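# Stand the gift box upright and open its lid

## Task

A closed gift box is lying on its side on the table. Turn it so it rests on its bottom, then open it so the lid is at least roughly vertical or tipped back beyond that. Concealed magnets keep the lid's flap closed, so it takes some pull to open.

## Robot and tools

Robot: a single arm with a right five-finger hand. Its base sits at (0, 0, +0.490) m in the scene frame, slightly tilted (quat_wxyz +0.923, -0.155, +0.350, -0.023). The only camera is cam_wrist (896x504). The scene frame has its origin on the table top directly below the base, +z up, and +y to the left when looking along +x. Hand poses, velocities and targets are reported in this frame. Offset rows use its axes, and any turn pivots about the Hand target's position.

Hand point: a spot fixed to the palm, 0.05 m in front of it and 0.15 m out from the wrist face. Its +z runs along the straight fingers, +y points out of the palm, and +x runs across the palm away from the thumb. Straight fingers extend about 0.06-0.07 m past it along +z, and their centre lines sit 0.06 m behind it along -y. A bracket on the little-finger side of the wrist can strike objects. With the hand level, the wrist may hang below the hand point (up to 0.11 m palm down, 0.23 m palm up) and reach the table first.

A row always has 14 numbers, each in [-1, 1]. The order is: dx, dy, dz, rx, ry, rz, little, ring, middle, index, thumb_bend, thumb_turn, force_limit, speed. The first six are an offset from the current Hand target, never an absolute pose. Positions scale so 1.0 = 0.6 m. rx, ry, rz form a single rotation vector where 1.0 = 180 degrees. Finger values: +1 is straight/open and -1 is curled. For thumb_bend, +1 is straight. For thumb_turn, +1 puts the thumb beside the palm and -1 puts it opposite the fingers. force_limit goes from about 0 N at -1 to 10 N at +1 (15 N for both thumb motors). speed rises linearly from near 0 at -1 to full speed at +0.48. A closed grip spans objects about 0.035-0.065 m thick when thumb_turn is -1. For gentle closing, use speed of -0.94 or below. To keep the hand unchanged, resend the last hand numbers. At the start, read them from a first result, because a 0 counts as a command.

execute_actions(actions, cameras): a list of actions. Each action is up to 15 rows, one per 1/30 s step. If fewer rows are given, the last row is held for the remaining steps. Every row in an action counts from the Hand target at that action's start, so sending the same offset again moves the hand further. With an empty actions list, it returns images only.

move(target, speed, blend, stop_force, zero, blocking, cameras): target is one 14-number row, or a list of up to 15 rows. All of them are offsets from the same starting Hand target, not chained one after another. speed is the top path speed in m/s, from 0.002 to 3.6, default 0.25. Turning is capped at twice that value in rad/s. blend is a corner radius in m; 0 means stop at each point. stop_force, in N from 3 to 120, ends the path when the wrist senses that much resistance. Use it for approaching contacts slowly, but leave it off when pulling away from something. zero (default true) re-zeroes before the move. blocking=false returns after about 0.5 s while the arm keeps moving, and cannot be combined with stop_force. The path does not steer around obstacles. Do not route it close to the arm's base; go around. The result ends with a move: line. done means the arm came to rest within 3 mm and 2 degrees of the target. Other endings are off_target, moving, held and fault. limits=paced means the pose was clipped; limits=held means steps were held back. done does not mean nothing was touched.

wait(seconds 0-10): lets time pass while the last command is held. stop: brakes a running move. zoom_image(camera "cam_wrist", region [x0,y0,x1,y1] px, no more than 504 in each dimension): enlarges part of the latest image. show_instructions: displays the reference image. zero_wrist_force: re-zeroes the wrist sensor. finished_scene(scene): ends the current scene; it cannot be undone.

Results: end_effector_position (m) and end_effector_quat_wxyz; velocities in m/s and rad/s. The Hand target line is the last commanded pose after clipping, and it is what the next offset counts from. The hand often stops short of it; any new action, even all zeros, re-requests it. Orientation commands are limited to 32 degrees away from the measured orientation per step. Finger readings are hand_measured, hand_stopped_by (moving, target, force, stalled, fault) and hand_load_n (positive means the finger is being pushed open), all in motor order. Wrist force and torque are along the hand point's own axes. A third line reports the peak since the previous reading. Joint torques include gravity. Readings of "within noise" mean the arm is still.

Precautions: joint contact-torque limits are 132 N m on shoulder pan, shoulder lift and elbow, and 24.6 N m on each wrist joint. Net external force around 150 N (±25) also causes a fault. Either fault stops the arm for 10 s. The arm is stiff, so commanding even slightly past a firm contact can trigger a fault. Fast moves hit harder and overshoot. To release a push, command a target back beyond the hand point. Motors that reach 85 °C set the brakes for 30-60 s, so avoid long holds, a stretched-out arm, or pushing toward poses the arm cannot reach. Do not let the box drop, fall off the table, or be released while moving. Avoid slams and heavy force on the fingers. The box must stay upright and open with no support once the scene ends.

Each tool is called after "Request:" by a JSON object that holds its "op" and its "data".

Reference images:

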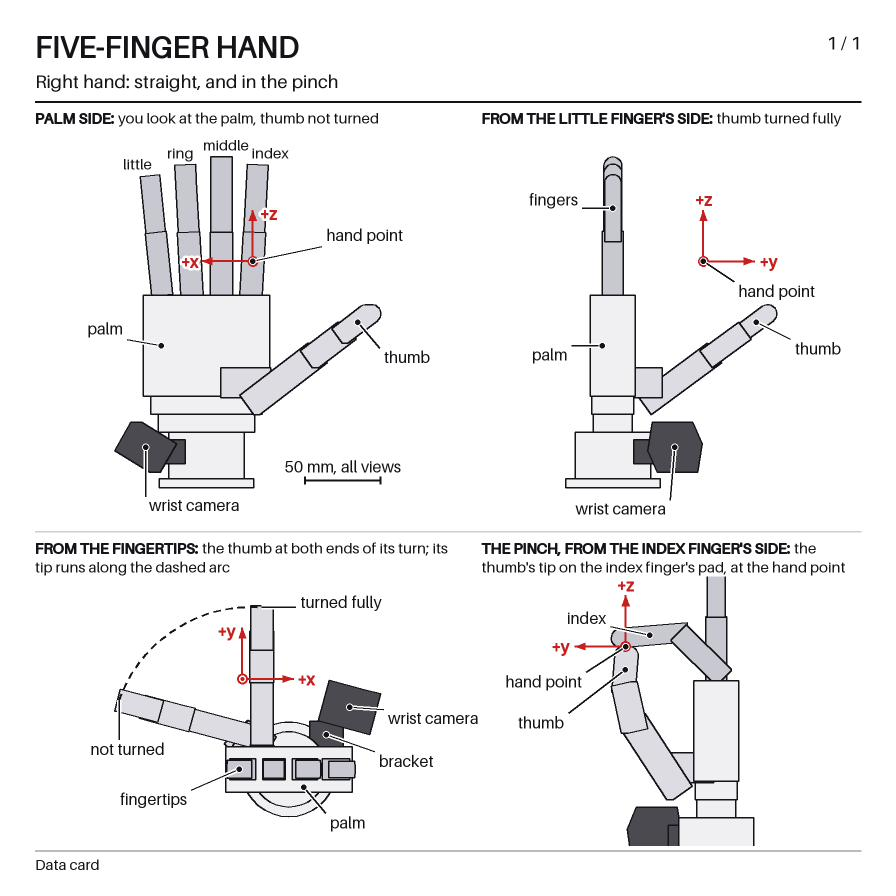

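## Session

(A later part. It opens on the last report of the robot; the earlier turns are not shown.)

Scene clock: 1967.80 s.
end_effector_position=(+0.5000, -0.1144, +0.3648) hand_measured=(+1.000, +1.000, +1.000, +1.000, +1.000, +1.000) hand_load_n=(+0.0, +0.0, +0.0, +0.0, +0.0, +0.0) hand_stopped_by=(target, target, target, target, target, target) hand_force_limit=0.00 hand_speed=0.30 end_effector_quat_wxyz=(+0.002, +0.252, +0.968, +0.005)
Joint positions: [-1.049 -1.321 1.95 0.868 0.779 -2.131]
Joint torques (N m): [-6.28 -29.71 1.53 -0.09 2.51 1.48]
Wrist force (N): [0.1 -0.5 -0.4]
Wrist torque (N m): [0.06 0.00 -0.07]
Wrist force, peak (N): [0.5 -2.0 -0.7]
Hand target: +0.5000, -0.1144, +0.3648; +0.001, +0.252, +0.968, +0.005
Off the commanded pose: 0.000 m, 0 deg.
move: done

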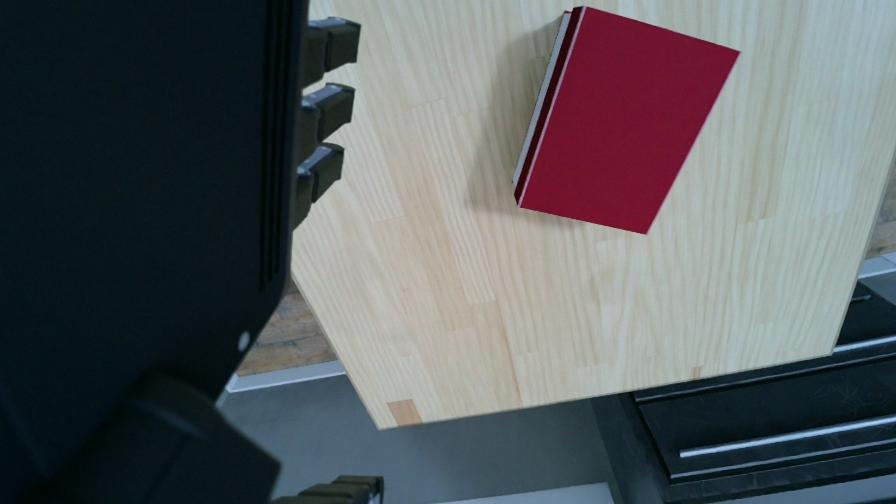

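Request:
{"op": "move", "data": {"target": [[0.013,-0.006,-0.2,0.194,-0.108,0,0,0,0,0,1,1,0,0.3],[0.013,-0.006,-0.4945,0.194,-0.108,0,0,0,0,0,1,1,0,0.3]], "cameras": ["cam_wrist"]}}

Request:
{"op": "move", "data": {"target": [[0.046,0.085,0,0,0,0,0,0,0,0,1,1,0,0.3],[0.0635,0.117,0.08,0,0,0,0,0,0,0,1,1,0,0.3],[0.087,0.161,0.213,0,0,0,0,0,0,0,1,1,0,0.3],[0.145,0.267,0.245,0,0,0,0,0,0,0,1,1,0,0.3]], "speed": [0.05,0.03,0.9,0.7], "blend": [0,0,0.03,0], "cameras": ["cam_wrist"]}}

Scene clock: 2015.73 s.
end_effector_position=(+0.5078, -0.1180, +0.0682) hand_measured=(+0.000, +0.000, +0.000, +0.000, +1.000, +1.000) hand_load_n=(+0.0, +0.0, +0.0, +0.0, +0.0, +0.0) hand_stopped_by=(target, target, target, target, target, target) hand_force_limit=0.00 hand_speed=0.30 end_effector_quat_wxyz=(+0.086, +0.236, +0.908, +0.336) end_effector_velocity=(+0.000, +0.000, +0.000) end_effector_angular_velocity=(-0.001, -0.001, +0.001)
Joint positions: [-0.651 -0.393 1.329 0.342 0.186 -1.736]
Joint velocities: [0 -0.001 0.001 -0.006 0 0.004]
Joint torques (N m): [-14.92 -42.75 9.05 0.34 1.4 1.19]
Wrist force (N): [0.3 -2.2 -1.0]
Wrist torque (N m): [-0.04 0.03 -0.07]
Wrist force, peak (N): [0.5 -2.9 -0.5]
Hand target: +0.5078, -0.1180, +0.0681; +0.087, +0.236, +0.908, +0.335
Off the commanded pose: 0.000 m, 0 deg.
move: done

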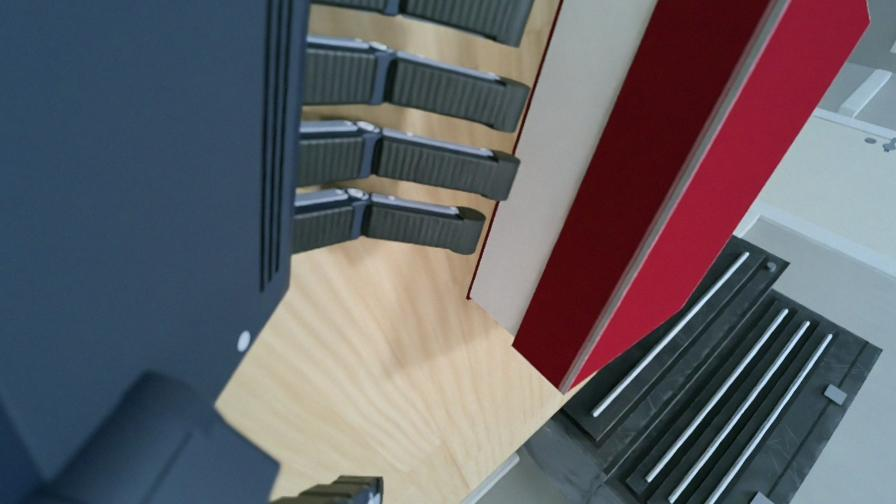

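Scene clock: 2020.90 s.
end_effector_position=(+0.5948, +0.0422, +0.2151) hand_measured=(+0.000, +0.000, +0.000, +0.000, +1.000, +1.000) hand_load_n=(+0.0, +0.0, +0.0, +0.0, +0.0, +0.0) hand_stopped_by=(target, target, target, target, target, target) hand_force_limit=0.00 hand_speed=0.30 end_effector_quat_wxyz=(+0.087, +0.236, +0.908, +0.335)
Joint positions: [-0.538 -1.001 1.752 0.067 0.245 -1.266]
Joint torques (N m): [-5.34 -41.25 7.5 0 1.47 1.13]
Wrist force (N): [0.5 -1.9 -0.5]
Wrist torque (N m): [0.01 -0.04 -0.12]
Wrist force, peak (N): [0.4 -4.0 -1.1]
Hand target: +0.5948, +0.0422, +0.2151; +0.087, +0.236, +0.908, +0.335
Off the commanded pose: 0.000 m, 0 deg.
move: done

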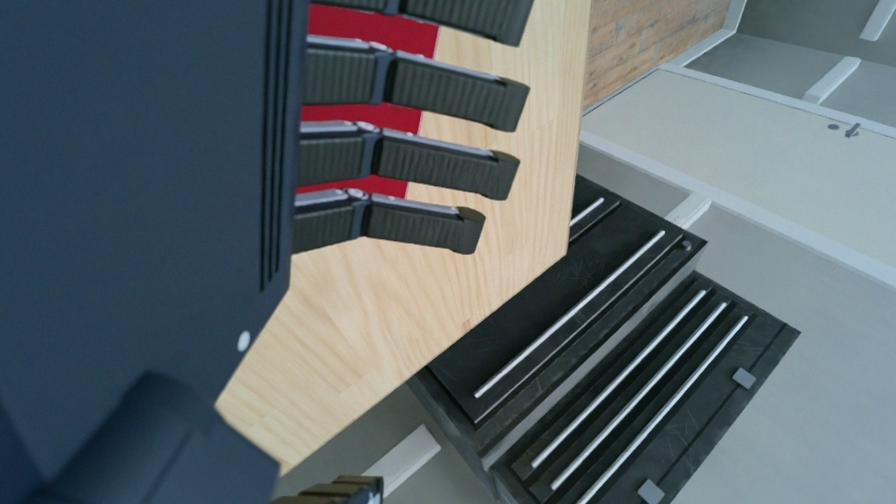

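Request:
{"op": "move", "data": {"target": [[0,0,0.15,0,0,0,0,0,0,0,1,1,0,0.3],[-0.16,-0.27,0.25,-0.194,0.108,0,0,-1,-1,0,1,1,0.5,0.5]], "cameras": ["cam_wrist"]}}

Scene clock: 2064.53 s.
end_effector_position=(+0.4988, -0.1198, +0.3651) hand_measured=(+0.000, -1.000, -1.000, +0.000, +1.000, +1.000) hand_load_n=(+0.0, +0.0, +0.5, +0.0, +0.0, +0.0) hand_stopped_by=(target, target, target, target, target, target) hand_force_limit=0.50 hand_speed=0.50 end_effector_quat_wxyz=(+0.001, +0.252, +0.968, +0.005)
Joint positions: [-1.058 -1.31 1.944 0.871 0.779 -2.143]
Joint torques (N m): [-25.46 -27.49 2.18 0.46 2.77 -1.24]
Wrist force (N): [-0.1 -0.6 -0.3]
Wrist torque (N m): [0.07 0.03 0.02]
Wrist force, peak (N): [0.5 -2.6 -0.9]
Hand target: +0.4988, -0.1198, +0.3651; +0.001, +0.252, +0.968, +0.005
Off the commanded pose: 0.000 m, 0 deg.
move: done

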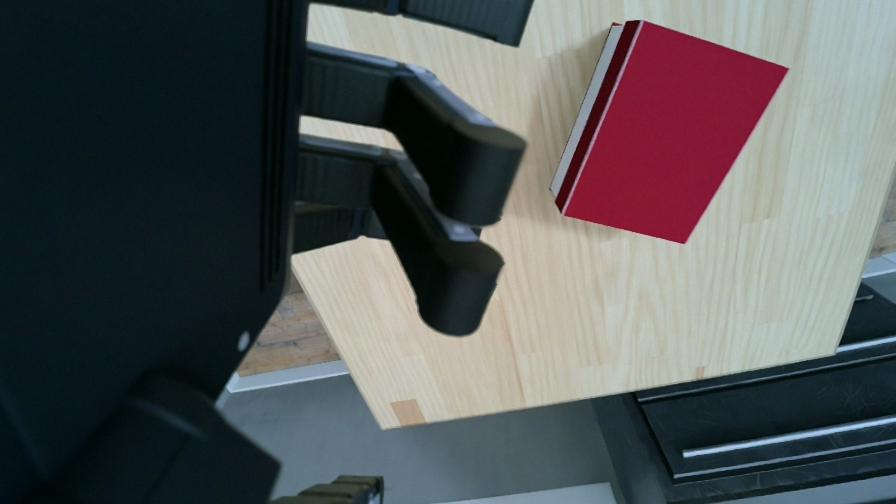

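Request:
{"op": "zoom_image", "data": {"camera": "cam_wrist", "region": [520, 140, 720, 260]}}

Scaled by 2.520 from the camera's 896x504 image, which has a finer 1280x720 frame.

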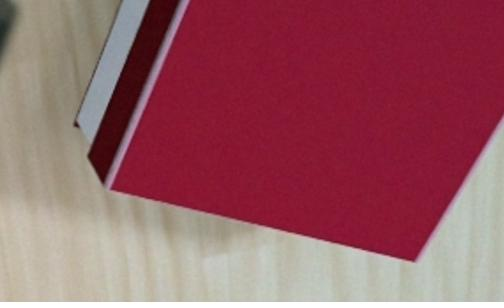

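Request:
{"op": "move", "data": {"target": [[0.062,0.086,-0.2,0.194,-0.108,0,0,0,0,0,1,1,0,0.5],[0.062,0.086,-0.4945,0.194,-0.108,0,0,0,0,0,1,1,0,0.5]]}}

Request:
{"op": "move", "data": {"target": [[0.0325,0.062,0,0,0,0,0,0,0,0,1,1,0,0.5],[0.041,0.078,0.035,0,0,0,0,0,0,0,1,1,0,0.5],[0.041,0.078,0.108,0,0,0,0,0,0,0,1,1,0,0.5]], "speed": [0.05,0.03,0.03], "blend": [0,0.005,0], "cameras": ["cam_wrist"]}}

Scene clock: 2090.60 s.
end_effector_position=(+0.5360, -0.0682, +0.0685) hand_measured=(+0.000, +0.000, +0.000, +0.000, +1.000, +1.000) hand_load_n=(+0.0, +0.0, +0.0, +0.0, -0.5, +0.0) hand_stopped_by=(target, target, target, target, target, target) hand_force_limit=0.00 hand_speed=0.50 end_effector_quat_wxyz=(+0.086, +0.236, +0.908, +0.335)
Joint positions: [-0.566 -0.546 1.453 0.003 0.227 -1.361]
Joint torques (N m): [-13.26 -42.71 8.64 0.26 1.4 1.19]
Wrist force (N): [0.8 -2.1 -0.6]
Wrist torque (N m): [-0.01 -0.06 -0.06]
Wrist force, peak (N): [0.3 -2.6 -0.4]
Hand target: +0.5360, -0.0682, +0.0684; +0.087, +0.236, +0.908, +0.335
Off the commanded pose: 0.000 m, 0 deg.
move: done

Scene clock: 2094.67 s.
end_effector_position=(+0.5605, -0.0213, +0.1332) hand_measured=(+0.000, +0.000, +0.000, +0.000, +1.000, +1.000) hand_load_n=(+0.0, +0.0, +0.0, +0.0, -0.5, +0.0) hand_stopped_by=(target, target, target, target, target, target) hand_force_limit=0.00 hand_speed=0.50 end_effector_quat_wxyz=(+0.087, +0.236, +0.908, +0.335)
Joint positions: [-0.558 -0.744 1.614 0.009 0.232 -1.329]
Joint torques (N m): [-29.78 -42.74 -3.77 3.47 -3.97 -1.27]
Wrist force (N): [0.8 -1.8 -0.9]
Wrist torque (N m): [0.02 -0.09 0.08]
Wrist force, peak (N): [0.8 -2.7 -0.5]
Hand target: +0.5606, -0.0214, +0.1332; +0.087, +0.236, +0.908, +0.335
Off the commanded pose: 0.000 m, 0 deg.
move: done

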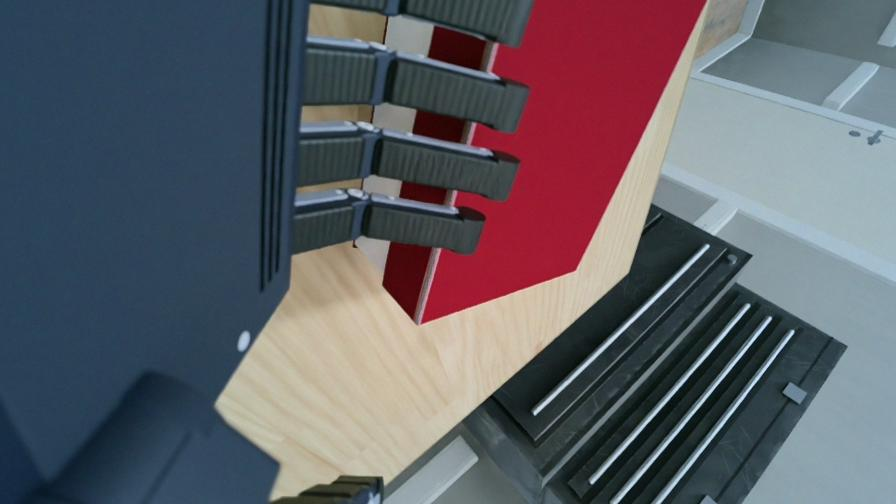

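Request:
{"op": "move", "data": {"target": [[-0.06,-0.11,0.02,0,0,0,0,0,0,0,1,1,0,0.5],[-0.103,-0.165,0.386,-0.194,0.108,0,-0.9,0.25,0.07,0.07,1,1,0,0.5]], "cameras": ["cam_wrist"]}}

Scene clock: 2147.17 s.
end_effector_position=(+0.4988, -0.1204, +0.3648) hand_measured=(-0.900, +0.250, +0.070, +0.070, +1.000, +1.000) hand_load_n=(+0.0, +0.0, +0.0, +0.0, +0.0, +0.0) hand_stopped_by=(target, target, target, target, target, target) hand_force_limit=0.00 hand_speed=0.50 end_effector_quat_wxyz=(+0.001, +0.252, +0.968, +0.005)
Joint positions: [-1.058 -1.308 1.943 0.87 0.779 -2.143]
Joint torques (N m): [-27.56 -27.4 2.09 3.49 2.52 -1.26]
Wrist force (N): [0.2 -0.8 0.0]
Wrist torque (N m): [0.01 -0.02 0.03]
Wrist force, peak (N): [0.6 -2.8 -1.5]
Hand target: +0.4988, -0.1204, +0.3648; +0.001, +0.252, +0.968, +0.005
Off the commanded pose: 0.000 m, 0 deg.
move: done

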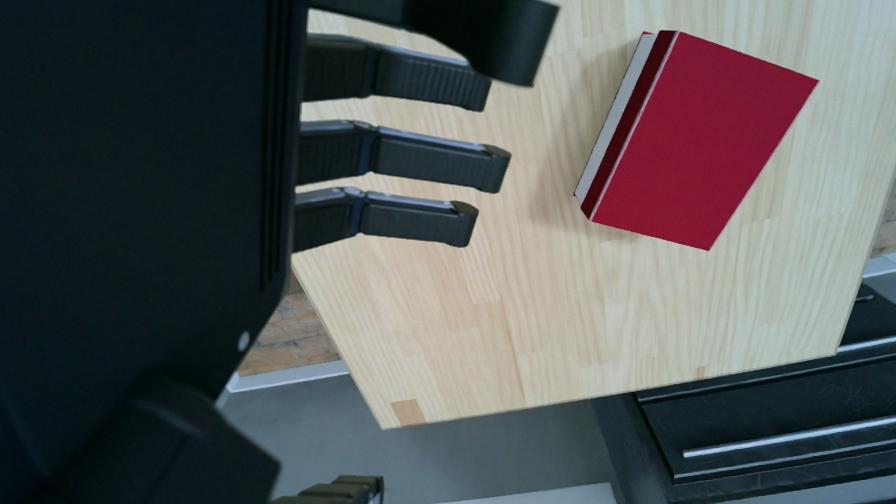

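Request:
{"op": "move", "data": {"target": [[0.102,0.186,-0.25,0,0,-0.069,-0.9,0.25,0.07,0.07,1,1,0,0.5],[0.102,0.186,-0.47,0,0,-0.069,-0.9,0.25,0.07,0.07,1,1,0,0.5]], "cameras": ["cam_wrist"]}}

Scene clock: 2156.23 s.
end_effector_position=(+0.5599, -0.0087, +0.0830) hand_measured=(-0.900, +0.250, +0.070, +0.070, +1.000, +1.000) hand_load_n=(+0.0, +0.0, +0.0, +0.0, +0.0, +0.0) hand_stopped_by=(target, target, target, target, target, target) hand_force_limit=0.00 hand_speed=0.50 end_effector_quat_wxyz=(+0.002, +0.355, +0.935, +0.005)
Joint positions: [-0.321 -0.973 1.667 0.243 1.053 -1.044]
Joint torques (N m): [-0.54 -26.52 -14.49 0.4 2.63 1.28]
Wrist force (N): [0.2 -1.2 -0.7]
Wrist torque (N m): [0.04 0.02 -0.11]
Wrist force, peak (N): [0.3 -1.0 -1.4]
Hand target: +0.5600, -0.0088, +0.0828; +0.002, +0.355, +0.935, +0.005
Off the commanded pose: 0.000 m, 0 deg.
move: done

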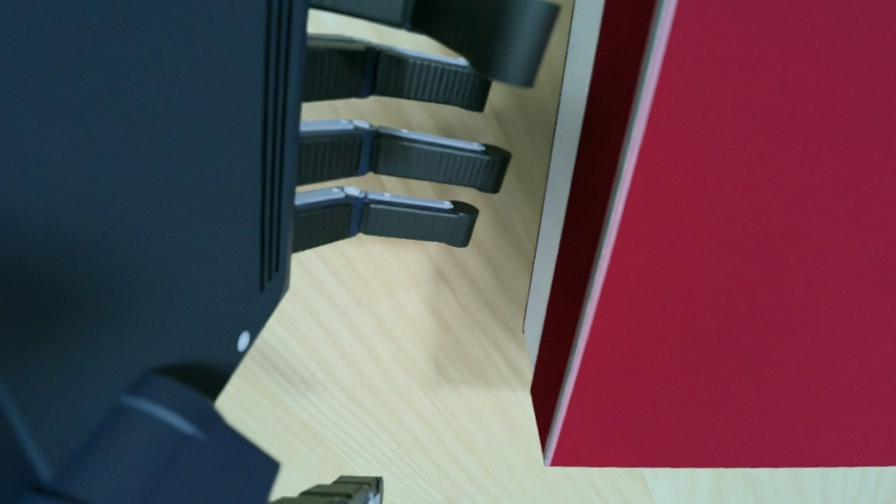

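Request:
{"op": "move", "data": {"target": [[0,0,0.006,0,0,0,0.45,0.25,0.28,0.1,1,1,0,0.5],[0.017,0.029,0.006,0,0,0,0.45,0.25,0.28,0.1,1,1,0,0.5]], "speed": [0.1,0.03], "cameras": ["cam_wrist"]}}

Scene clock: 2166.23 s.
end_effector_position=(+0.5701, +0.0085, +0.0864) hand_measured=(+0.450, +0.250, +0.280, +0.100, +1.000, +1.000) hand_load_n=(+0.0, +0.0, +0.0, +0.0, +0.0, +0.0) hand_stopped_by=(target, target, target, target, target, target) hand_force_limit=0.00 hand_speed=0.50 end_effector_quat_wxyz=(+0.002, +0.355, +0.935, +0.005)
Joint positions: [-0.289 -0.992 1.652 0.262 1.072 -1.014]
Joint torques (N m): [2.51 -45.89 -12.35 3.99 2.5 1.41]
Wrist force (N): [0.2 -1.1 -0.5]
Wrist torque (N m): [0.05 0.00 -0.09]
Wrist force, peak (N): [-0.1 -1.3 -0.8]
Hand target: +0.5702, +0.0086, +0.0864; +0.002, +0.355, +0.935, +0.005
Off the commanded pose: 0.000 m, 0 deg.
move: done

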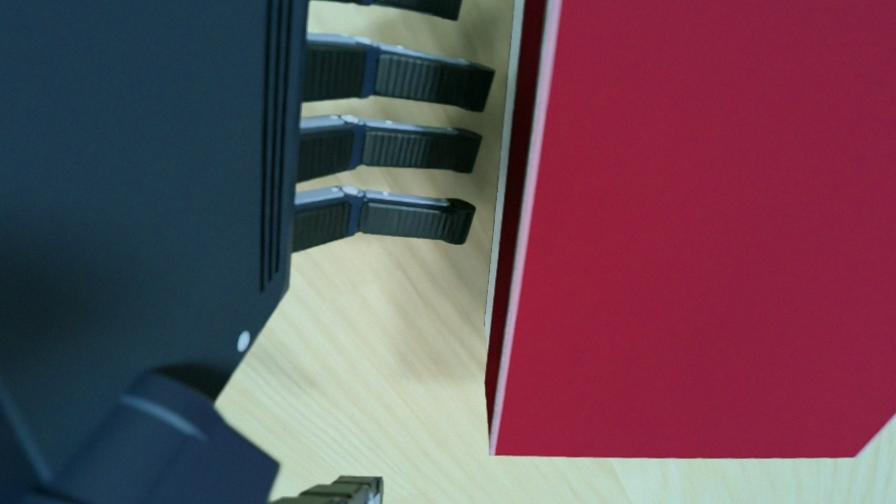

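Request:
{"op": "move", "data": {"target": [[0,0,-0.012,0,0,0,0.45,0.25,0.28,0.1,1,1,0,0.5],[0.0075,0.013,-0.012,0,0,0,0.45,0.25,0.28,0.1,1,1,0,0.5]], "speed": [0.03,0.02]}}

Request:
{"op": "move", "data": {"target": [0,0,-0.02,0,0,0,0.45,0.25,0.28,0.1,1,1,0,0.5], "speed": 0.01, "stop_force": 6, "cameras": ["cam_wrist"]}}

Scene clock: 2175.27 s.
end_effector_position=(+0.5746, +0.0162, +0.0792) hand_measured=(+0.450, +0.250, +0.280, +0.100, +1.000, +1.000) hand_load_n=(+0.0, +0.5, +0.0, +0.0, +0.0, +0.5) hand_stopped_by=(target, target, target, target, target, target) hand_force_limit=0.00 hand_speed=0.50 end_effector_quat_wxyz=(+0.002, +0.355, +0.935, +0.005)
Joint positions: [-0.266 -0.98 1.63 0.263 1.086 -0.993]
Joint torques (N m): [0.25 -46.01 -15.39 3.9 2.53 1.44]
Wrist force (N): [0.4 -1.7 -0.4]
Wrist torque (N m): [0.07 -0.01 -0.08]
Wrist force, peak (N): [0.6 -1.8 -0.5]
Hand target: +0.5747, +0.0164, +0.0792; +0.002, +0.355, +0.935, +0.005
Off the commanded pose: 0.000 m, 0 deg.
move: done

Scene clock: 2176.83 s.
end_effector_position=(+0.5747, +0.0164, +0.0757) hand_measured=(+0.450, +0.250, +0.280, +0.100, +1.000, +1.000) hand_load_n=(-2.5, +0.5, +0.0, +0.0, +0.0, +0.0) hand_stopped_by=(target, target, target, target, target, target) hand_force_limit=0.00 hand_speed=0.50 end_effector_quat_wxyz=(+0.002, +0.355, +0.935, +0.005)
Joint positions: [-0.262 -0.973 1.624 0.26 1.088 -0.99]
Joint torques (N m): [-19.01 -46.33 7.08 3.1 -3.12 -1.25]
Wrist force (N): [0.9 -3.8 -6.1]
Wrist torque (N m): [0.26 0.40 -0.18]
Wrist force, peak (N): [0.7 -6.4 -13.7]
Hand target: +0.5747, +0.0164, +0.0757; +0.002, +0.355, +0.935, +0.005 (not the last commanded pose)
Off the commanded pose: 0.008 m, 0 deg.
move: contact

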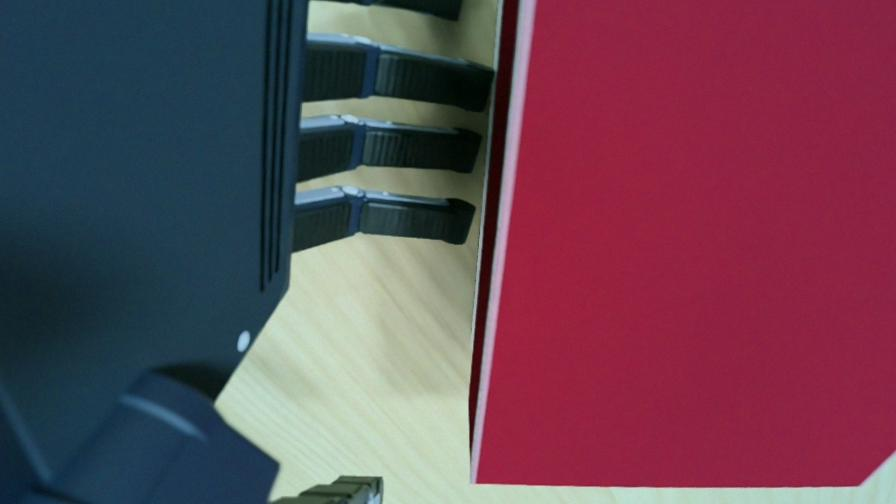

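Request:
{"op": "move", "data": {"target": [0,0,0.004,0,0,0,-0.9,0.25,0.28,0.1,1,1,0,0.5]}}

Request:
{"op": "move", "data": {"target": [0.002,0.0035,-0.02,0,0,0,-0.9,0.25,0.28,0.1,1,1,0,0.5], "speed": 0.01, "stop_force": 6, "cameras": ["cam_wrist"]}}

Scene clock: 2182.90 s.
end_effector_position=(+0.5747, +0.0164, +0.0779) hand_measured=(+0.196, +0.250, +0.280, +0.100, +1.000, +1.000) hand_load_n=(+0.0, +0.0, +0.0, +0.0, +0.0, +0.0) hand_stopped_by=(force, target, target, target, target, target) hand_force_limit=0.00 hand_speed=0.50 end_effector_quat_wxyz=(+0.002, +0.355, +0.935, +0.005)
Joint positions: [-0.264 -0.978 1.628 0.262 1.087 -0.992]
Joint torques (N m): [-18.8 -46.2 7.2 3.91 -2.76 -1.32]
Wrist force (N): [0.2 -1.2 -0.5]
Wrist torque (N m): [0.03 0.01 0.04]
Wrist force, peak (N): [1.2 -4.1 -6.4]
Hand target: +0.5747, +0.0164, +0.0781; +0.002, +0.355, +0.935, +0.005
Off the commanded pose: 0.000 m, 0 deg.
move: done

Scene clock: 2184.37 s.
end_effector_position=(+0.5749, +0.0169, +0.0752) hand_measured=(+0.196, +0.250, +0.280, +0.100, +1.000, +1.000) hand_load_n=(+0.0, +0.0, -3.0, +0.5, +0.0, +0.5) hand_stopped_by=(force, target, target, target, target, target) hand_force_limit=0.00 hand_speed=0.50 end_effector_quat_wxyz=(+0.002, +0.355, +0.935, +0.004)
Joint positions: [-0.261 -0.972 1.623 0.26 1.089 -0.989]
Joint torques (N m): [-18.18 -45.92 6.4 2.69 -3.48 -1.38]
Wrist force (N): [1.3 -5.4 -6.7]
Wrist torque (N m): [0.23 0.17 -0.11]
Wrist force, peak (N): [0.5 -8.7 -12.4]
Hand target: +0.5749, +0.0169, +0.0752; +0.002, +0.355, +0.935, +0.004 (not the last commanded pose)
Off the commanded pose: 0.009 m, 0 deg.
move: contact

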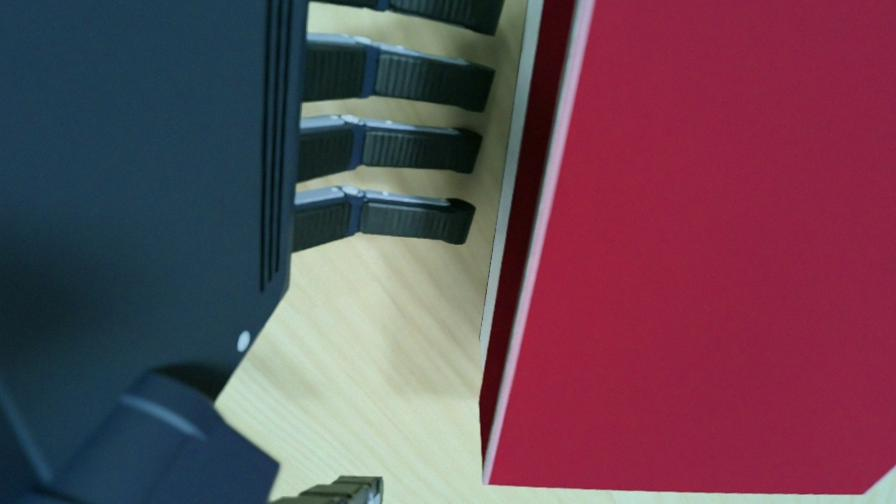

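Request:
{"op": "move", "data": {"target": [[0,0,0.009,0,0,0,-0.9,0.25,0.28,0.1,1,1,0.5,0.5],[0.0115,0.0202,0.009,0,0,0,-0.9,0.25,0.28,0.1,1,1,0.5,0.5]], "speed": [0.05,0.02]}}

Request:
{"op": "move", "data": {"target": [0.0015,0.002,-0.02,0,0,0,-0.9,0.25,0.28,0.1,1,1,0.5,0.5], "speed": 0.01, "stop_force": 6, "cameras": ["cam_wrist"]}}

Scene clock: 2192.00 s.
end_effector_position=(+0.5817, +0.0288, +0.0806) hand_measured=(+0.196, +0.250, +0.280, +0.100, +1.000, +1.000) hand_load_n=(+0.5, +0.5, +0.0, +0.0, +0.0, +0.0) hand_stopped_by=(force, target, target, target, target, target) hand_force_limit=0.50 hand_speed=0.50 end_effector_quat_wxyz=(+0.002, +0.355, +0.935, +0.004)
Joint positions: [-0.242 -0.99 1.615 0.278 1.101 -0.972]
Joint torques (N m): [0.09 -47.17 -14 3.91 2.59 1.68]
Wrist force (N): [0.7 -1.8 -0.3]
Wrist torque (N m): [0.04 -0.05 -0.07]
Wrist force, peak (N): [1.4 -5.4 -6.8]
Hand target: +0.5818, +0.0290, +0.0806; +0.002, +0.355, +0.935, +0.004
Off the commanded pose: 0.000 m, 0 deg.
move: done

Scene clock: 2193.73 s.
end_effector_position=(+0.5822, +0.0296, +0.0753) hand_measured=(+0.196, +0.250, +0.280, +0.100, +1.000, +1.000) hand_load_n=(+0.0, +1.0, -2.5, +0.0, +0.0, +0.0) hand_stopped_by=(force, target, target, target, target, target) hand_force_limit=0.50 hand_speed=0.50 end_effector_quat_wxyz=(+0.002, +0.355, +0.935, +0.004)
Joint positions: [-0.235 -0.978 1.605 0.274 1.105 -0.966]
Joint torques (N m): [-17.3 -46.7 6.61 2.94 -3.4 -1.11]
Wrist force (N): [1.6 -5.0 -5.2]
Wrist torque (N m): [0.19 0.09 -0.09]
Wrist force, peak (N): [2.1 -8.9 -10.6]
Hand target: +0.5822, +0.0296, +0.0753; +0.002, +0.355, +0.935, +0.004 (not the last commanded pose)
Off the commanded pose: 0.007 m, 0 deg.
move: contact

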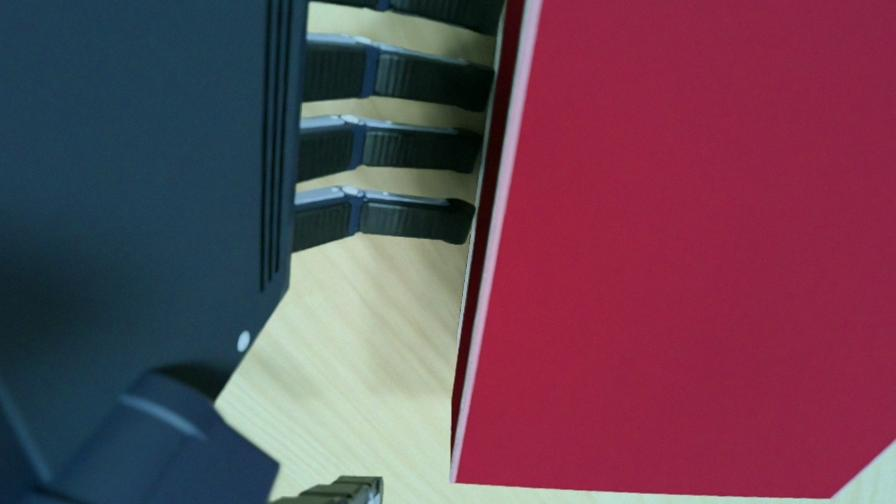

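Request:
{"op": "move", "data": {"target": [[0,0,0.01,0,0,0,0.196,0.25,0.12,0.1,1,1,0.5,0.5],[0.003,0.0052,0.01,0,0,0,0.196,0.25,0.12,0.1,1,1,0.5,0.5]], "speed": [0.05,0.02]}}

Request:
{"op": "move", "data": {"target": [0.0015,0.002,-0.02,0,0,0,0.196,0.25,0.12,0.1,1,1,0.5,0.5], "speed": 0.01, "stop_force": 8, "cameras": ["cam_wrist"]}}

Scene clock: 2202.17 s.
end_effector_position=(+0.5839, +0.0325, +0.0813) hand_measured=(+0.196, +0.250, +0.120, +0.100, +1.000, +1.000) hand_load_n=(+0.0, +0.0, +0.0, +0.0, +0.0, +0.0) hand_stopped_by=(target, target, target, target, target, target) hand_force_limit=0.50 hand_speed=0.50 end_effector_quat_wxyz=(+0.002, +0.355, +0.935, +0.004)
Joint positions: [-0.235 -0.993 1.611 0.283 1.105 -0.966]
Joint torques (N m): [0.97 -48.57 -16.35 3.89 2.45 1.32]
Wrist force (N): [0.5 -0.9 -0.1]
Wrist torque (N m): [0.05 -0.03 -0.04]
Wrist force, peak (N): [1.7 -5.0 -5.6]
Hand target: +0.5840, +0.0327, +0.0813; +0.002, +0.355, +0.935, +0.004
Off the commanded pose: 0.000 m, 0 deg.
move: done

Scene clock: 2204.43 s.
end_effector_position=(+0.5848, +0.0337, +0.0707) hand_measured=(+0.196, +0.250, +0.120, +0.100, +1.000, +1.000) hand_load_n=(+0.0, -4.0, +0.5, +0.0, +0.0, +0.0) hand_stopped_by=(target, target, target, target, target, target) hand_force_limit=0.50 hand_speed=0.50 end_effector_quat_wxyz=(+0.002, +0.355, +0.935, +0.004)
Joint positions: [-0.223 -0.97 1.591 0.276 1.113 -0.955]
Joint torques (N m): [-17.38 -46.52 6.59 2.64 -2.97 -1.33]
Wrist force (N): [1.1 -4.2 -6.7]
Wrist torque (N m): [0.22 0.24 -0.14]
Wrist force, peak (N): [1.1 -8.8 -12.7]
Hand target: +0.5848, +0.0337, +0.0707; +0.002, +0.355, +0.935, +0.004 (not the last commanded pose)
Off the commanded pose: 0.001 m, 0 deg.
move: contact

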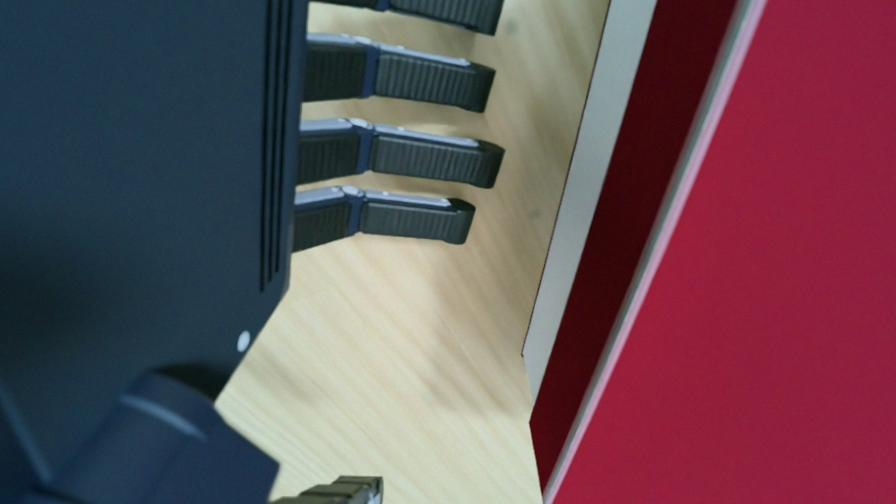

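Request:
{"op": "move", "data": {"target": [[0,0,0.016,0,0,0,0.2,0.25,0.15,0.1,1,1,0.5,0.5],[0.017,0.029,0.016,0,0,0,0.2,0.25,0.15,0.1,1,1,0.5,0.5]], "speed": [0.05,0.03], "cameras": ["cam_wrist"]}}

Scene clock: 2234.43 s.
end_effector_position=(+0.5949, +0.0510, +0.0803) hand_measured=(+0.200, +0.250, +0.150, +0.100, +1.000, +1.000) hand_load_n=(+0.0, +0.0, +0.0, +0.0, +0.0, +0.0) hand_stopped_by=(target, target, target, target, target, target) hand_force_limit=0.50 hand_speed=0.50 end_effector_quat_wxyz=(+0.002, +0.355, +0.935, +0.004) end_effector_velocity=(+0.000, +0.002, +0.000) end_effector_angular_velocity=(+0.001, +0.003, -0.001)
Joint positions: [-0.197 -0.997 1.579 0.304 1.129 -0.933]
Joint velocities: [0.003 0 -0.002 0.005 0.001 0.002]
Joint torques (N m): [1.63 -46.93 -14.82 3.97 2.55 1.44]
Wrist force (N): [0.5 -0.7 -0.4]
Wrist torque (N m): [0.09 -0.04 -0.03]
Wrist force, peak (N): [1.3 -4.4 -6.9]
Hand target: +0.5950, +0.0511, +0.0803; +0.002, +0.355, +0.935, +0.004
Off the commanded pose: 0.000 m, 0 deg.
move: done

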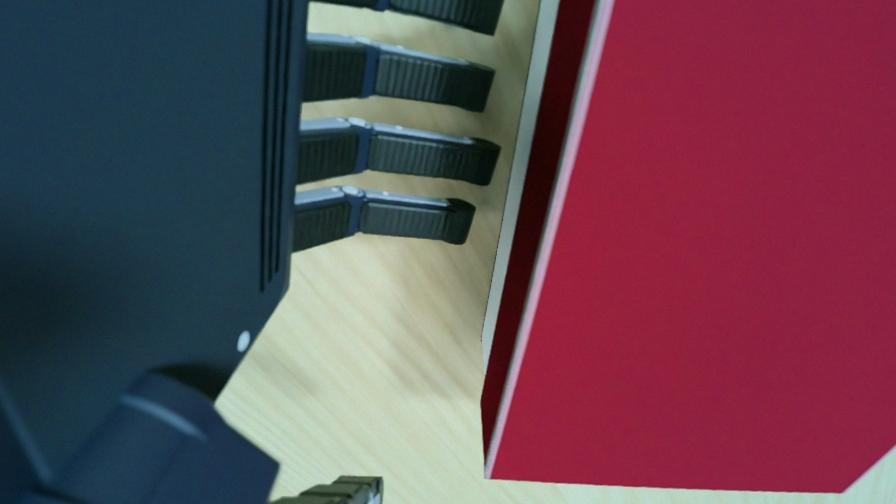

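Request:
{"op": "move", "data": {"target": [[0,0,0.001,0,0,0,0.2,0.25,0.25,0.07,1,1,0.5,0.5],[0.014,0.024,0.001,0,0,0,0.2,0.25,0.25,0.07,1,1,0.5,0.5]], "speed": [0.05,0.03], "cameras": ["cam_wrist"]}}

Scene clock: 2241.97 s.
end_effector_position=(+0.6033, +0.0653, +0.0809) hand_measured=(+0.200, +0.250, +0.250, +0.070, +1.000, +1.000) hand_load_n=(+0.0, +0.0, +0.5, +0.5, +0.0, +0.0) hand_stopped_by=(target, target, target, target, target, target) hand_force_limit=0.50 hand_speed=0.50 end_effector_quat_wxyz=(+0.002, +0.355, +0.935, +0.004)
Joint positions: [-0.17 -1.002 1.555 0.323 1.146 -0.91]
Joint torques (N m): [2.39 -49.2 -16.71 3.95 2.82 1.46]
Wrist force (N): [0.2 -1.6 -0.8]
Wrist torque (N m): [0.08 -0.01 -0.08]
Wrist force, peak (N): [0.3 -1.7 -0.9]
Hand target: +0.6034, +0.0655, +0.0809; +0.002, +0.355, +0.935, +0.004
Off the commanded pose: 0.000 m, 0 deg.
move: done

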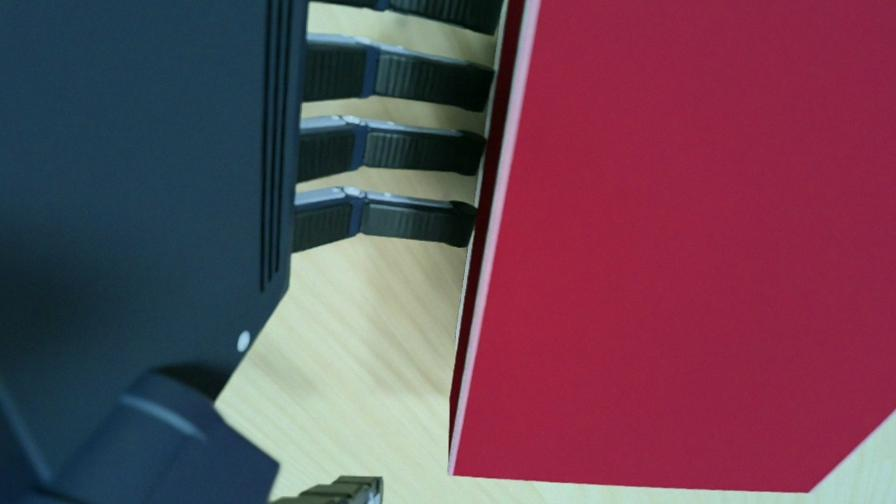

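Request:
{"op": "move", "data": {"target": [[-0.017,-0.029,0.001,0,0,0,0.2,0.25,0.25,0.07,1,1,0.5,0.5],[-0.027,-0.046,0.01,0,0,0,0.12,0.05,0,-0.35,1,1,0.5,0.5],[-0.027,-0.046,-0.024,0,0,0,0.12,0.05,0,-0.35,1,1,0.5,0.5],[-0.012,-0.021,-0.024,0,0,0,0.12,0.05,0,-0.35,1,1,0.5,0.5]], "speed": [0.1,0.1,0.04,0.04], "cameras": ["cam_wrist"]}}

Scene clock: 2259.47 s.
end_effector_position=(+0.5961, +0.0527, +0.0665) hand_measured=(+0.120, +0.050, +0.000, -0.350, +1.000, +1.000) hand_load_n=(+0.0, +0.0, +0.5, +0.0, +0.0, +0.0) hand_stopped_by=(target, target, target, target, target, target) hand_force_limit=0.50 hand_speed=0.50 end_effector_quat_wxyz=(+0.002, +0.355, +0.935, +0.004)
Joint positions: [-0.182 -0.967 1.552 0.296 1.138 -0.92]
Joint torques (N m): [2.47 -48.43 -14.2 3.62 2.56 1.56]
Wrist force (N): [0.4 -0.7 -0.3]
Wrist torque (N m): [0.08 -0.03 -0.05]
Wrist force, peak (N): [0.7 -1.7 -0.8]
Hand target: +0.5962, +0.0529, +0.0665; +0.002, +0.355, +0.935, +0.004
Off the commanded pose: 0.000 m, 0 deg.
move: done

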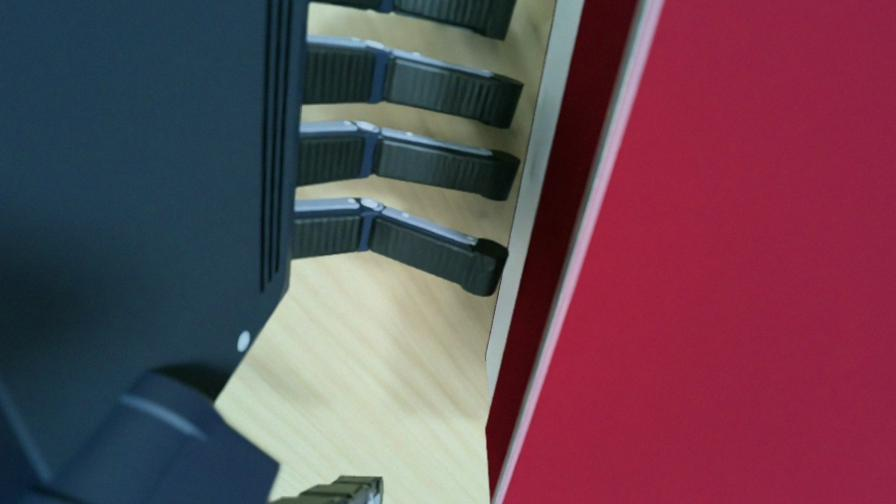

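Request:
{"op": "move", "data": {"target": [0.007,0.0123,0,0,0,0,0.12,0.05,0,-0.35,1,1,0.5,0.5], "speed": 0.02, "cameras": ["cam_wrist"]}}

Scene clock: 2264.37 s.
end_effector_position=(+0.6003, +0.0601, +0.0665) hand_measured=(+0.120, +0.050, +0.000, -0.350, +1.000, +1.000) hand_load_n=(+0.0, +0.0, +0.0, +0.0, +0.0, +0.0) hand_stopped_by=(target, target, target, target, target, target) hand_force_limit=0.50 hand_speed=0.50 end_effector_quat_wxyz=(+0.002, +0.355, +0.935, +0.004) end_effector_velocity=(+0.000, +0.002, +0.000) end_effector_angular_velocity=(+0.000, +0.002, -0.001)
Joint positions: [-0.168 -0.969 1.54 0.305 1.148 -0.908]
Joint velocities: [0.003 0 -0.003 0.005 0.003 0.003]
Joint torques (N m): [2.29 -49.23 -16.34 4.06 2.39 1.25]
Wrist force (N): [0.4 -1.4 -0.5]
Wrist torque (N m): [0.08 -0.04 -0.07]
Wrist force, peak (N): [0.8 -1.4 -0.6]
Hand target: +0.6004, +0.0603, +0.0665; +0.002, +0.355, +0.935, +0.004
Off the commanded pose: 0.000 m, 0 deg.
move: done

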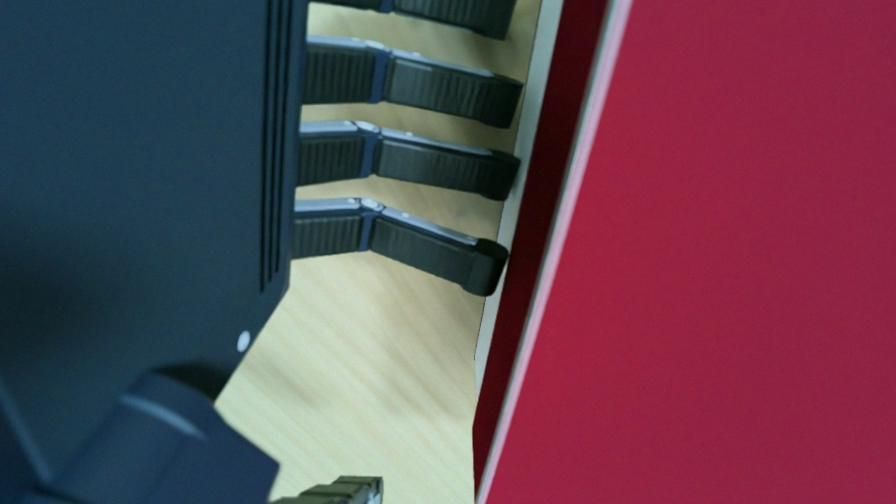

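Request:
{"op": "move", "data": {"target": [0.004,0.007,0,0,0,0,0.12,0.05,0,-0.35,1,1,0.5,0.5], "speed": 0.02}}

Request:
{"op": "move", "data": {"target": [0,0,0,0,0,0,0.12,0.05,0,-0.6,1,1,0,-0.5], "cameras": ["cam_wrist"]}}

Scene clock: 2269.20 s.
end_effector_position=(+0.6027, +0.0643, +0.0665) hand_measured=(+0.120, +0.050, +0.000, -0.350, +1.000, +1.000) hand_load_n=(+0.0, +0.0, +0.0, +0.0, +0.0, +0.0) hand_stopped_by=(target, target, target, target, target, target) hand_force_limit=0.50 hand_speed=0.50 end_effector_quat_wxyz=(+0.002, +0.355, +0.935, +0.004)
Joint positions: [-0.16 -0.97 1.532 0.31 1.153 -0.901]
Joint torques (N m): [1.2 -48.38 -15.49 3.83 2.25 1.28]
Wrist force (N): [0.6 -1.2 -0.6]
Wrist torque (N m): [0.12 -0.07 -0.05]
Wrist force, peak (N): [0.6 -1.7 -0.7]
Hand target: +0.6028, +0.0645, +0.0665; +0.002, +0.355, +0.935, +0.004
Off the commanded pose: 0.000 m, 0 deg.
move: done

Scene clock: 2269.70 s.
end_effector_position=(+0.6028, +0.0645, +0.0665) hand_measured=(+0.120, +0.050, +0.000, -0.600, +1.000, +1.000) hand_load_n=(+0.0, +0.0, +0.5, +0.0, +0.0, +0.0) hand_stopped_by=(target, target, target, target, target, target) hand_force_limit=0.00 hand_speed=-0.50 end_effector_quat_wxyz=(+0.002, +0.355, +0.935, +0.004)
Joint positions: [-0.159 -0.97 1.532 0.311 1.153 -0.901]
Joint torques (N m): [2 -49.67 -15.46 3.78 2.44 1.3]
Wrist force (N): [0.4 -1.5 -0.4]
Wrist torque (N m): [0.08 -0.04 -0.07]
Wrist force, peak (N): [0.4 -1.4 -0.6]
Hand target: +0.6028, +0.0645, +0.0665; +0.002, +0.355, +0.935, +0.004
Off the commanded pose: 0.000 m, 0 deg.
move: done

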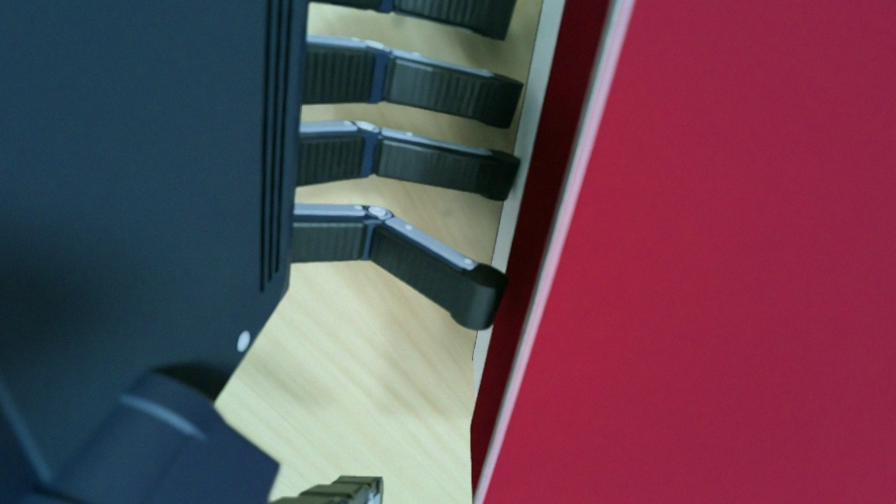

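Request:
{"op": "move", "data": {"target": [[-0.008,-0.014,0,0,0,0,0.12,0.05,0.12,-0.35,1,1,0.5,0.5],[-0.008,-0.014,0,0,0,0.017,0.12,0.05,0.12,-0.35,1,1,0.5,0.5],[0.006,0.0105,0,0,0,0.017,0.12,0.05,0.12,-0.35,1,1,0.5,0.5]], "speed": [0.05,0.05,0.02], "cameras": ["cam_wrist"]}}

Request:
{"op": "zoom_image", "data": {"camera": "cam_wrist", "region": [420, 0, 640, 360]}}

Scene clock: 2277.60 s.
end_effector_position=(+0.6063, +0.0706, +0.0665) hand_measured=(+0.120, +0.050, +0.120, -0.350, +1.000, +1.000) hand_load_n=(+0.0, +0.0, +0.0, +0.0, +0.0, -0.5) hand_stopped_by=(target, target, target, target, target, target) hand_force_limit=0.50 hand_speed=0.50 end_effector_quat_wxyz=(+0.002, +0.330, +0.944, +0.004)
Joint positions: [-0.154 -0.968 1.516 0.323 1.156 -0.95]
Joint torques (N m): [2.74 -49.05 -15.86 4.03 2.46 1.56]
Wrist force (N): [0.4 -1.5 -0.3]
Wrist torque (N m): [0.07 -0.05 -0.05]
Wrist force, peak (N): [0.6 -1.7 -0.7]
Hand target: +0.6064, +0.0708, +0.0665; +0.002, +0.330, +0.944, +0.004
Off the commanded pose: 0.000 m, 0 deg.
move: done

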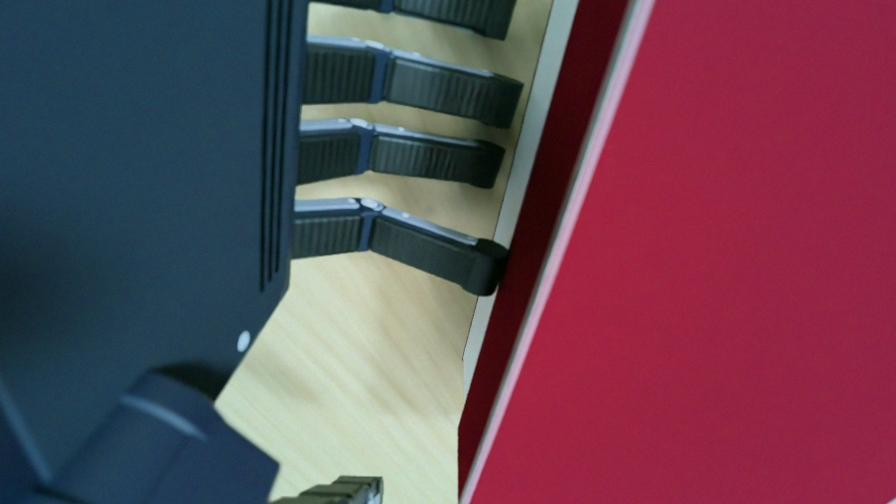

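Scaled by 1.400 from the camera's 896x504 image, which has a finer 1280x720 frame.

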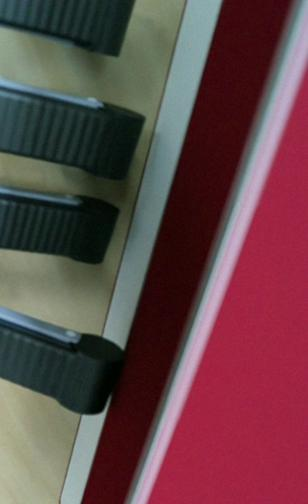

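Request:
{"op": "move", "data": {"target": [[-0.012,-0.021,0,0,0,0,0.12,0.05,0.12,-0.2,1,1,0.5,0.5],[0.006,0.0105,0,0,0,0,0.12,0.05,0.12,-0.2,1,1,0.5,0.5]], "speed": [0.05,0.02]}}

Request:
{"op": "move", "data": {"target": [0,0,0,0,0,0,0.12,0.05,0.12,-0.55,1,1,0,-0.5], "cameras": ["cam_wrist"]}}

Scene clock: 2286.00 s.
end_effector_position=(+0.6099, +0.0769, +0.0665) hand_measured=(+0.120, +0.050, +0.120, -0.200, +1.000, +1.000) hand_load_n=(+0.0, +0.5, +0.5, +0.0, +0.0, +0.0) hand_stopped_by=(target, target, target, target, target, target) hand_force_limit=0.50 hand_speed=0.50 end_effector_quat_wxyz=(+0.002, +0.330, +0.944, +0.004)
Joint positions: [-0.142 -0.968 1.504 0.332 1.164 -0.94]
Joint torques (N m): [3.33 -49.66 -16.37 3.9 2.17 1.22]
Wrist force (N): [0.5 -0.9 -0.5]
Wrist torque (N m): [0.17 -0.05 -0.02]
Wrist force, peak (N): [0.7 -1.7 -0.3]
Hand target: +0.6100, +0.0771, +0.0665; +0.002, +0.330, +0.944, +0.004
Off the commanded pose: 0.000 m, 0 deg.
move: done

Scene clock: 2286.53 s.
end_effector_position=(+0.6100, +0.0771, +0.0665) hand_measured=(+0.120, +0.050, +0.120, -0.550, +1.000, +1.000) hand_load_n=(+0.0, +0.0, +0.0, +0.0, +0.0, +0.0) hand_stopped_by=(target, target, target, target, target, target) hand_force_limit=0.00 hand_speed=-0.50 end_effector_quat_wxyz=(+0.002, +0.330, +0.944, +0.004)
Joint positions: [-0.142 -0.968 1.504 0.332 1.164 -0.94]
Joint torques (N m): [1.75 -49.11 -15.53 3.98 2.24 1.43]
Wrist force (N): [0.6 -0.6 -0.5]
Wrist torque (N m): [0.12 -0.04 -0.03]
Wrist force, peak (N): [0.6 -1.4 -0.6]
Hand target: +0.6100, +0.0771, +0.0665; +0.002, +0.330, +0.944, +0.004
Off the commanded pose: 0.000 m, 0 deg.
move: done

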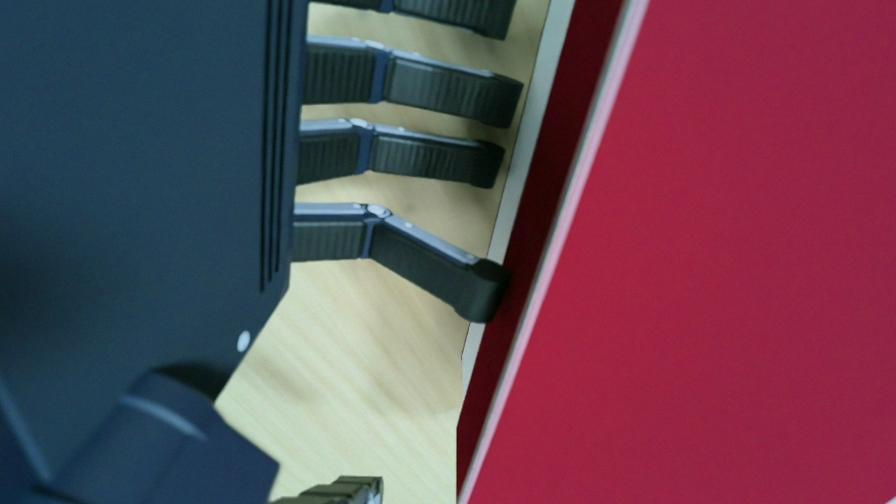

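Request:
{"op": "move", "data": {"target": [[-0.03,-0.05,0.05,0,0,0,0,0,0,0,1,1,0,0.5],[-0.18,-0.28,0.497,0,0,0,0,0,0,0,1,1,0,0.5]], "cameras": ["cam_wrist"]}}

Scene clock: 2306.43 s.
end_effector_position=(+0.5020, -0.0909, +0.3647) hand_measured=(+0.000, +0.000, +0.000, +0.000, +1.000, +1.000) hand_load_n=(+0.0, +0.0, +0.0, +0.0, -0.5, +0.0) hand_stopped_by=(target, target, target, target, target, target) hand_force_limit=0.00 hand_speed=0.50 end_effector_quat_wxyz=(+0.002, +0.330, +0.944, +0.004)
Joint positions: [-1.017 -1.393 2.011 0.844 0.782 -1.921]
Joint torques (N m): [-22.69 -7.1 1.66 3.62 -2.89 -1.52]
Wrist force (N): [0.2 -0.6 -0.2]
Wrist torque (N m): [0.04 -0.02 0.02]
Wrist force, peak (N): [0.4 -1.5 -0.7]
Hand target: +0.5020, -0.0909, +0.3647; +0.002, +0.330, +0.944, +0.004
Off the commanded pose: 0.000 m, 0 deg.
move: done

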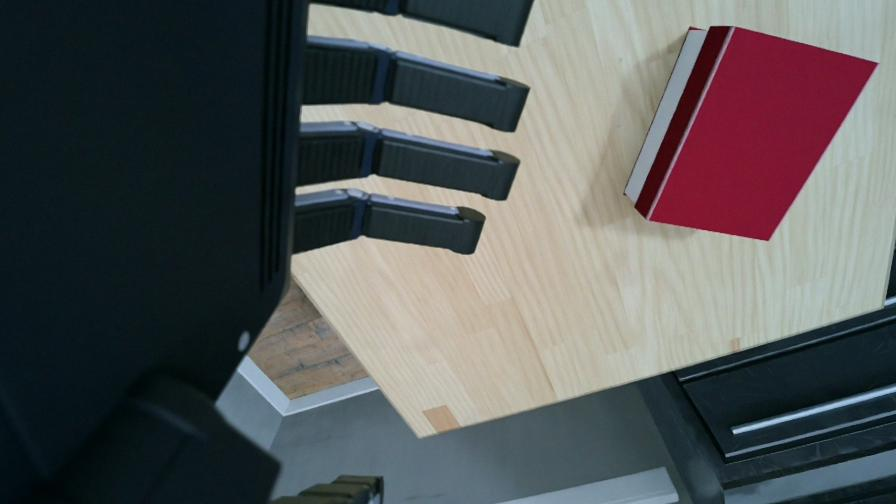

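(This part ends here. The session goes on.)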